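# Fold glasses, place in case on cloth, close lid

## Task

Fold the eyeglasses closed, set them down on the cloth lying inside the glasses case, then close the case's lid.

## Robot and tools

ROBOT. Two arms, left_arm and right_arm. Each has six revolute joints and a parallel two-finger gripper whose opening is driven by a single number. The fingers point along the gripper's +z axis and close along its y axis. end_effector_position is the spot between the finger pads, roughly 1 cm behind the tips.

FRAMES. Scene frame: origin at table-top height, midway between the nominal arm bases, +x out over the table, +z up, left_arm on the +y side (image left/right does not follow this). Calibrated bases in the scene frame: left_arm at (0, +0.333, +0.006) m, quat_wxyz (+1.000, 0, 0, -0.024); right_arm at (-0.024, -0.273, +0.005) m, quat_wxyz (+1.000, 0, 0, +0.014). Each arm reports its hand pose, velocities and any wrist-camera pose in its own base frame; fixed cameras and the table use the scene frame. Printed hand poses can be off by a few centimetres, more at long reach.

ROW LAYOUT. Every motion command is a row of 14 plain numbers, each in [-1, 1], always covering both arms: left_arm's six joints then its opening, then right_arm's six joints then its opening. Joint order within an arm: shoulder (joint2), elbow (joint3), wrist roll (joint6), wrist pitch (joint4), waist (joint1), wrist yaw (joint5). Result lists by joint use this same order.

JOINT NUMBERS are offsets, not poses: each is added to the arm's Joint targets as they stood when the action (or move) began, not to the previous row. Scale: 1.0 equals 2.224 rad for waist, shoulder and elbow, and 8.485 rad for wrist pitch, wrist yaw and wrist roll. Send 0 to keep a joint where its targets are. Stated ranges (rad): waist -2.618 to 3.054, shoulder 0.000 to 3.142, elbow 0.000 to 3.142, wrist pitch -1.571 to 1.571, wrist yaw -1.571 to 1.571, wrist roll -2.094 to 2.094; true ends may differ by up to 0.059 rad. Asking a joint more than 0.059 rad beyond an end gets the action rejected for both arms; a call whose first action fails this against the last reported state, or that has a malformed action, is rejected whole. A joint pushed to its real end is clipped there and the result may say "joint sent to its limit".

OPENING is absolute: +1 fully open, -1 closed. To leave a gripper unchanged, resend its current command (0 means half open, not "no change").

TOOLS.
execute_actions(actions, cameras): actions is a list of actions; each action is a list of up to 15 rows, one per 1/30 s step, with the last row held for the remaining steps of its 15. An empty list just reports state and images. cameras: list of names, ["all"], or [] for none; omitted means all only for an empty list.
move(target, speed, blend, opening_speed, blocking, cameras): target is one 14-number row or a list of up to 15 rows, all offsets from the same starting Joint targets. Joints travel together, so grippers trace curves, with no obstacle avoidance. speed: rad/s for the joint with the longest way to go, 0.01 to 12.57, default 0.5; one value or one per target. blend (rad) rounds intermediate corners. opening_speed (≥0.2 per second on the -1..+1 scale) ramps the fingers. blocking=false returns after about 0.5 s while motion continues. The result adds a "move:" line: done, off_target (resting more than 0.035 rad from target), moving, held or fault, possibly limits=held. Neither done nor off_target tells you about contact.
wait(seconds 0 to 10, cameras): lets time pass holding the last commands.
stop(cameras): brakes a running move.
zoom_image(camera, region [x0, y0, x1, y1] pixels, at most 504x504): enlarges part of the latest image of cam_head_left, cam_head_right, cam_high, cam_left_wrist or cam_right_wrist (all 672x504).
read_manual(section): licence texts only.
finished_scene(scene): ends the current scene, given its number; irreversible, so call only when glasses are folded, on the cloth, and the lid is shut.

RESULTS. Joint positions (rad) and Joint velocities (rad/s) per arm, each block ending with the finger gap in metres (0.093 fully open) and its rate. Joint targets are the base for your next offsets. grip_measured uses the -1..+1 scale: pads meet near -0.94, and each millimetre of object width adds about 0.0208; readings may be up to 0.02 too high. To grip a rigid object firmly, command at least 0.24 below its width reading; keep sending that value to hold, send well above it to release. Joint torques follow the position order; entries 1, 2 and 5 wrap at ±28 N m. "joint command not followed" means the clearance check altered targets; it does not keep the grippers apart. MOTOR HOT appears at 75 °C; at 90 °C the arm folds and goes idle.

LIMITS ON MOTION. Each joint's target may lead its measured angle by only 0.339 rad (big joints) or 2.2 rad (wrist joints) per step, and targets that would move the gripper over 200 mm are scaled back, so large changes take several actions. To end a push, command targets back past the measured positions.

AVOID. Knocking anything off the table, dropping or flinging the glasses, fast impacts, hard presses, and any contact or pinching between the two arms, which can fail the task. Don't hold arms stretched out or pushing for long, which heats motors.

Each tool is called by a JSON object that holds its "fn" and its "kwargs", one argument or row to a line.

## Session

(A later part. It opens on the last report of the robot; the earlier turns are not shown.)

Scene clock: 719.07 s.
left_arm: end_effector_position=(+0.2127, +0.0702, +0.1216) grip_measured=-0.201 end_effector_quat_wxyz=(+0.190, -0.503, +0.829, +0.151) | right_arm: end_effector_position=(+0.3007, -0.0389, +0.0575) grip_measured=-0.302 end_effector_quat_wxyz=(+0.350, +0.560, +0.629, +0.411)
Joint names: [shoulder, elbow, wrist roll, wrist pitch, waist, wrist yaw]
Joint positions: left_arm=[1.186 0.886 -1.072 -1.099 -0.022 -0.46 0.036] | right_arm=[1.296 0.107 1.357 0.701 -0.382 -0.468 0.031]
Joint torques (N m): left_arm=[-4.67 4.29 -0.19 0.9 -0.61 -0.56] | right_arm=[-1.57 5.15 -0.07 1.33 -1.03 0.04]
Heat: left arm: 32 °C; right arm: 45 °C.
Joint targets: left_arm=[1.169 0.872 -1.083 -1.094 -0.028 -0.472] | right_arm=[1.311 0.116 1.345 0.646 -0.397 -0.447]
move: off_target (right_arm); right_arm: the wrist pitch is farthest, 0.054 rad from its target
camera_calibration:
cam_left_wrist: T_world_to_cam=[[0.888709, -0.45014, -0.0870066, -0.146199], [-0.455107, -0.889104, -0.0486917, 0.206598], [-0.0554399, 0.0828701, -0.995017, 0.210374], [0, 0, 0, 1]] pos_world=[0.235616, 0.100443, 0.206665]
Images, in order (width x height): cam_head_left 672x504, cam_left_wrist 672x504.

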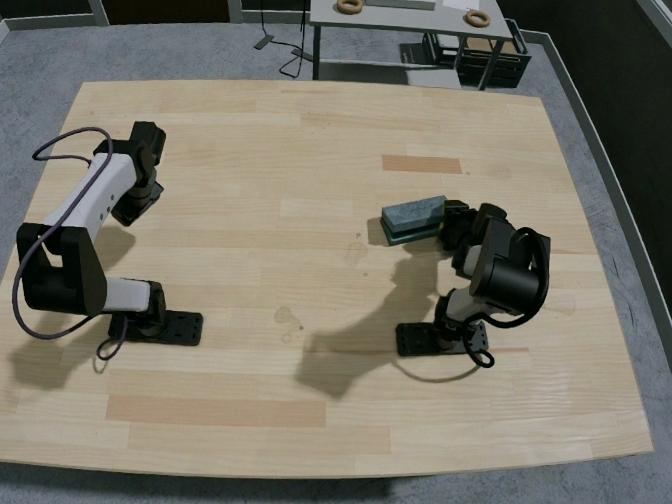

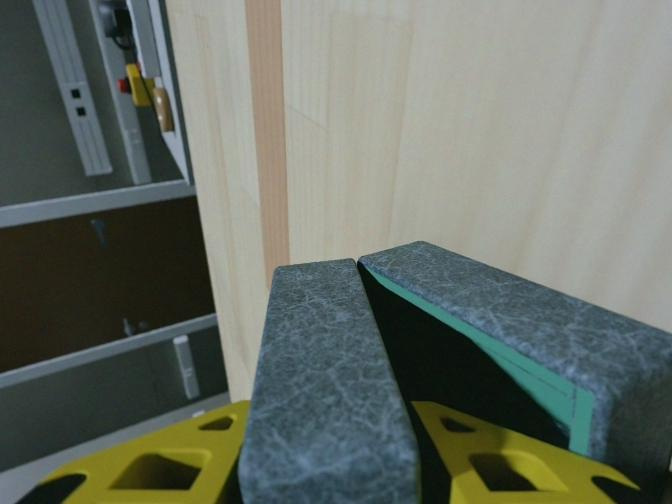

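{"fn": "move", "kwargs": {
  "target": [0,0,0,0,0,0,-0.2,-0.2172,-0.0076,-0.012,-0.0609,-0.0809,-0.0185,-0.3],
  "speed": 0.3,
  "cameras": ["cam_left_wrist","cam_head_left"]
}}

{"fn": "zoom_image", "kwargs": {
  "camera": "cam_head_left",
  "region": [340, 180, 480, 310]
}}

Scene clock: 740.67 s.
left_arm: end_effector_position=(+0.2127, +0.0702, +0.1216) grip_measured=-0.201 end_effector_quat_wxyz=(+0.190, -0.503, +0.829, +0.151) | right_arm: end_effector_position=(+0.2554, -0.0528, +0.0716) grip_measured=-0.301 end_effector_quat_wxyz=(+0.338, +0.584, +0.625, +0.391)
Joint names: [shoulder, elbow, wrist roll, wrist pitch, waist, wrist yaw]
Joint positions: left_arm=[1.186 0.886 -1.072 -1.099 -0.022 -0.46 0.036] | right_arm=[0.836 0.109 1.252 0.134 -0.57 -0.587 0.031]
Joint torques (N m): left_arm=[-4.68 4.26 -0.18 0.9 -0.64 -0.55] | right_arm=[-1.46 5.2 -0.03 1.75 -0.46 -0.37]
Heat: left arm: 32 °C; right arm: 43 °C.
Joint targets: left_arm=[1.169 0.872 -1.083 -1.094 -0.028 -0.472] | right_arm=[0.828 0.099 1.244 0.129 -0.578 -0.604]
move: done
camera_calibration:
cam_left_wrist: T_world_to_cam=[[0.888709, -0.45014, -0.0870066, -0.146199], [-0.455107, -0.889104, -0.0486917, 0.206598], [-0.0554399, 0.0828701, -0.995017, 0.210374], [0, 0, 0, 1]] pos_world=[0.235616, 0.100443, 0.206665]
Images, in order (width x height): cam_head_left 672x504, cam_left_wrist 672x504.

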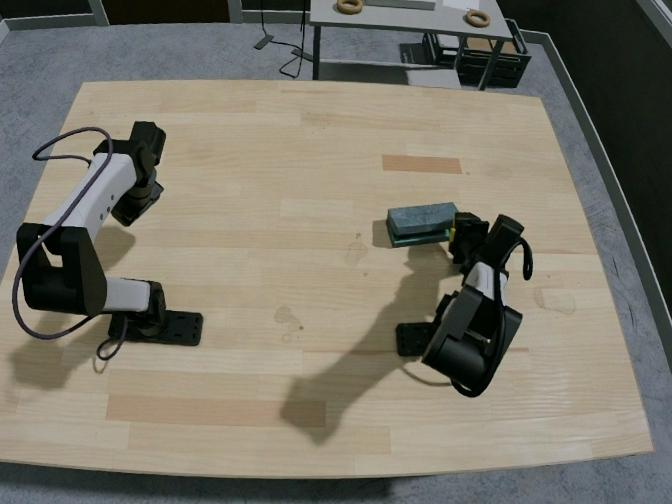

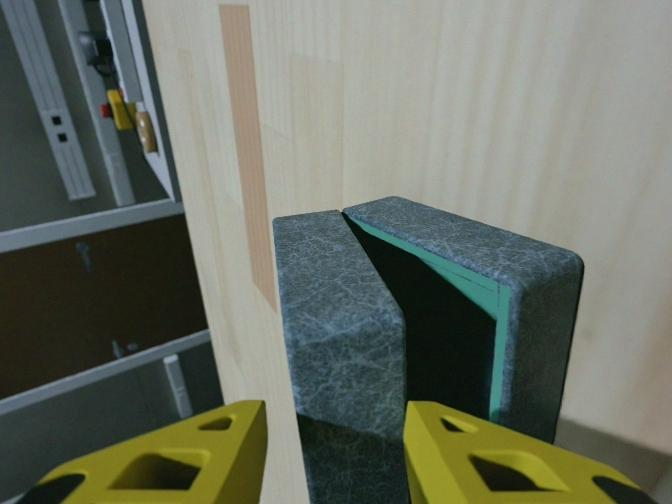

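Scaled by 3.600 from the camera's 672x504 image, which has a finer 960x720 frame.

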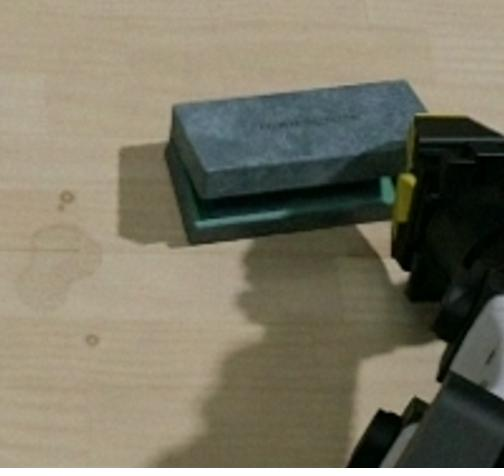

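{"fn": "move", "kwargs": {
  "target": [0,0,0,0,0,0,-0.2,-0.03,0,0,0,-0.13,0,-0.3],
  "speed": 0.25,
  "cameras": ["cam_left_wrist","cam_head_left","cam_high"]
}}

{"fn": "zoom_image", "kwargs": {
  "camera": "cam_head_left",
  "region": [340, 180, 480, 310]
}}

Scene clock: 746.43 s.
left_arm: end_effector_position=(+0.2127, +0.0702, +0.1216) grip_measured=-0.201 end_effector_quat_wxyz=(+0.190, -0.503, +0.829, +0.151) | right_arm: end_effector_position=(+0.2312, -0.1243, +0.0865) grip_measured=-0.301 end_effector_quat_wxyz=(+0.418, +0.650, +0.535, +0.341)
Joint names: [shoulder, elbow, wrist roll, wrist pitch, waist, wrist yaw]
Joint positions: left_arm=[1.186 0.886 -1.072 -1.099 -0.022 -0.46 0.036] | right_arm=[0.768 0.109 1.251 0.131 -0.86 -0.593 0.031]
Joint torques (N m): left_arm=[-4.66 4.3 -0.18 0.89 -0.64 -0.55] | right_arm=[-1.17 5.42 -0.02 1.8 -0.39 -0.3]
Heat: left arm: 32 °C; right arm: 43 °C.
Joint targets: left_arm=[1.169 0.872 -1.083 -1.094 -0.028 -0.472] | right_arm=[0.761 0.099 1.244 0.129 -0.867 -0.604]
move: done
camera_calibration:
cam_left_wrist: T_world_to_cam=[[0.888709, -0.45014, -0.0870066, -0.146199], [-0.455107, -0.889104, -0.0486917, 0.206598], [-0.0554399, 0.0828701, -0.995017, 0.210374], [0, 0, 0, 1]] pos_world=[0.235616, 0.100443, 0.206665]
Images, in order (width x height): cam_head_left 672x504, cam_high 672x504, cam_left_wrist 672x504.

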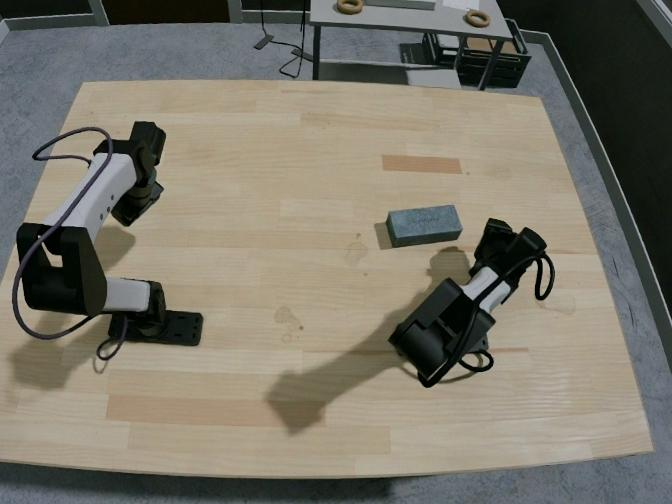

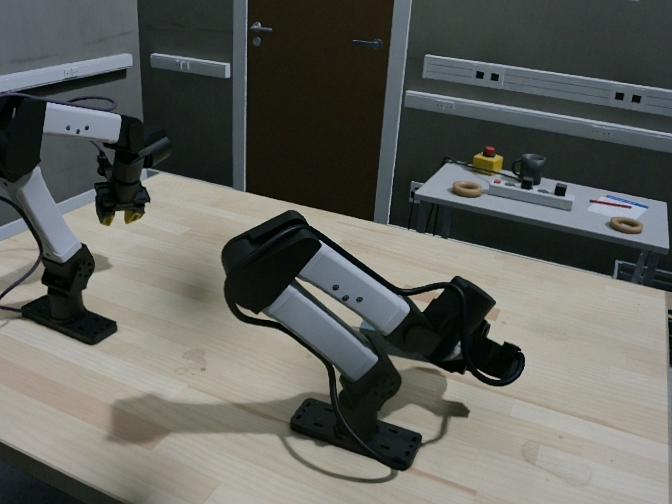

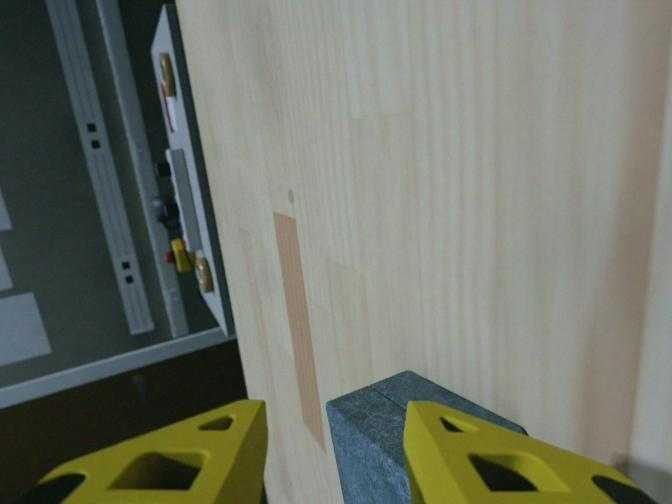

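Scaled by 3.600 from the camera's 672x504 image, which has a finer 960x720 frame.

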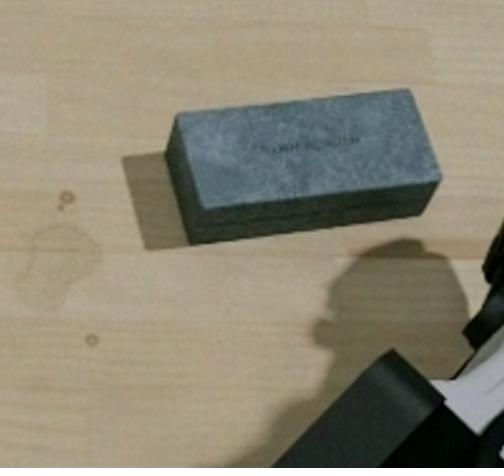

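Shut.

{"fn": "finished_scene", "kwargs": {
  "scene": 2
}}

The scene is finished: the task was done.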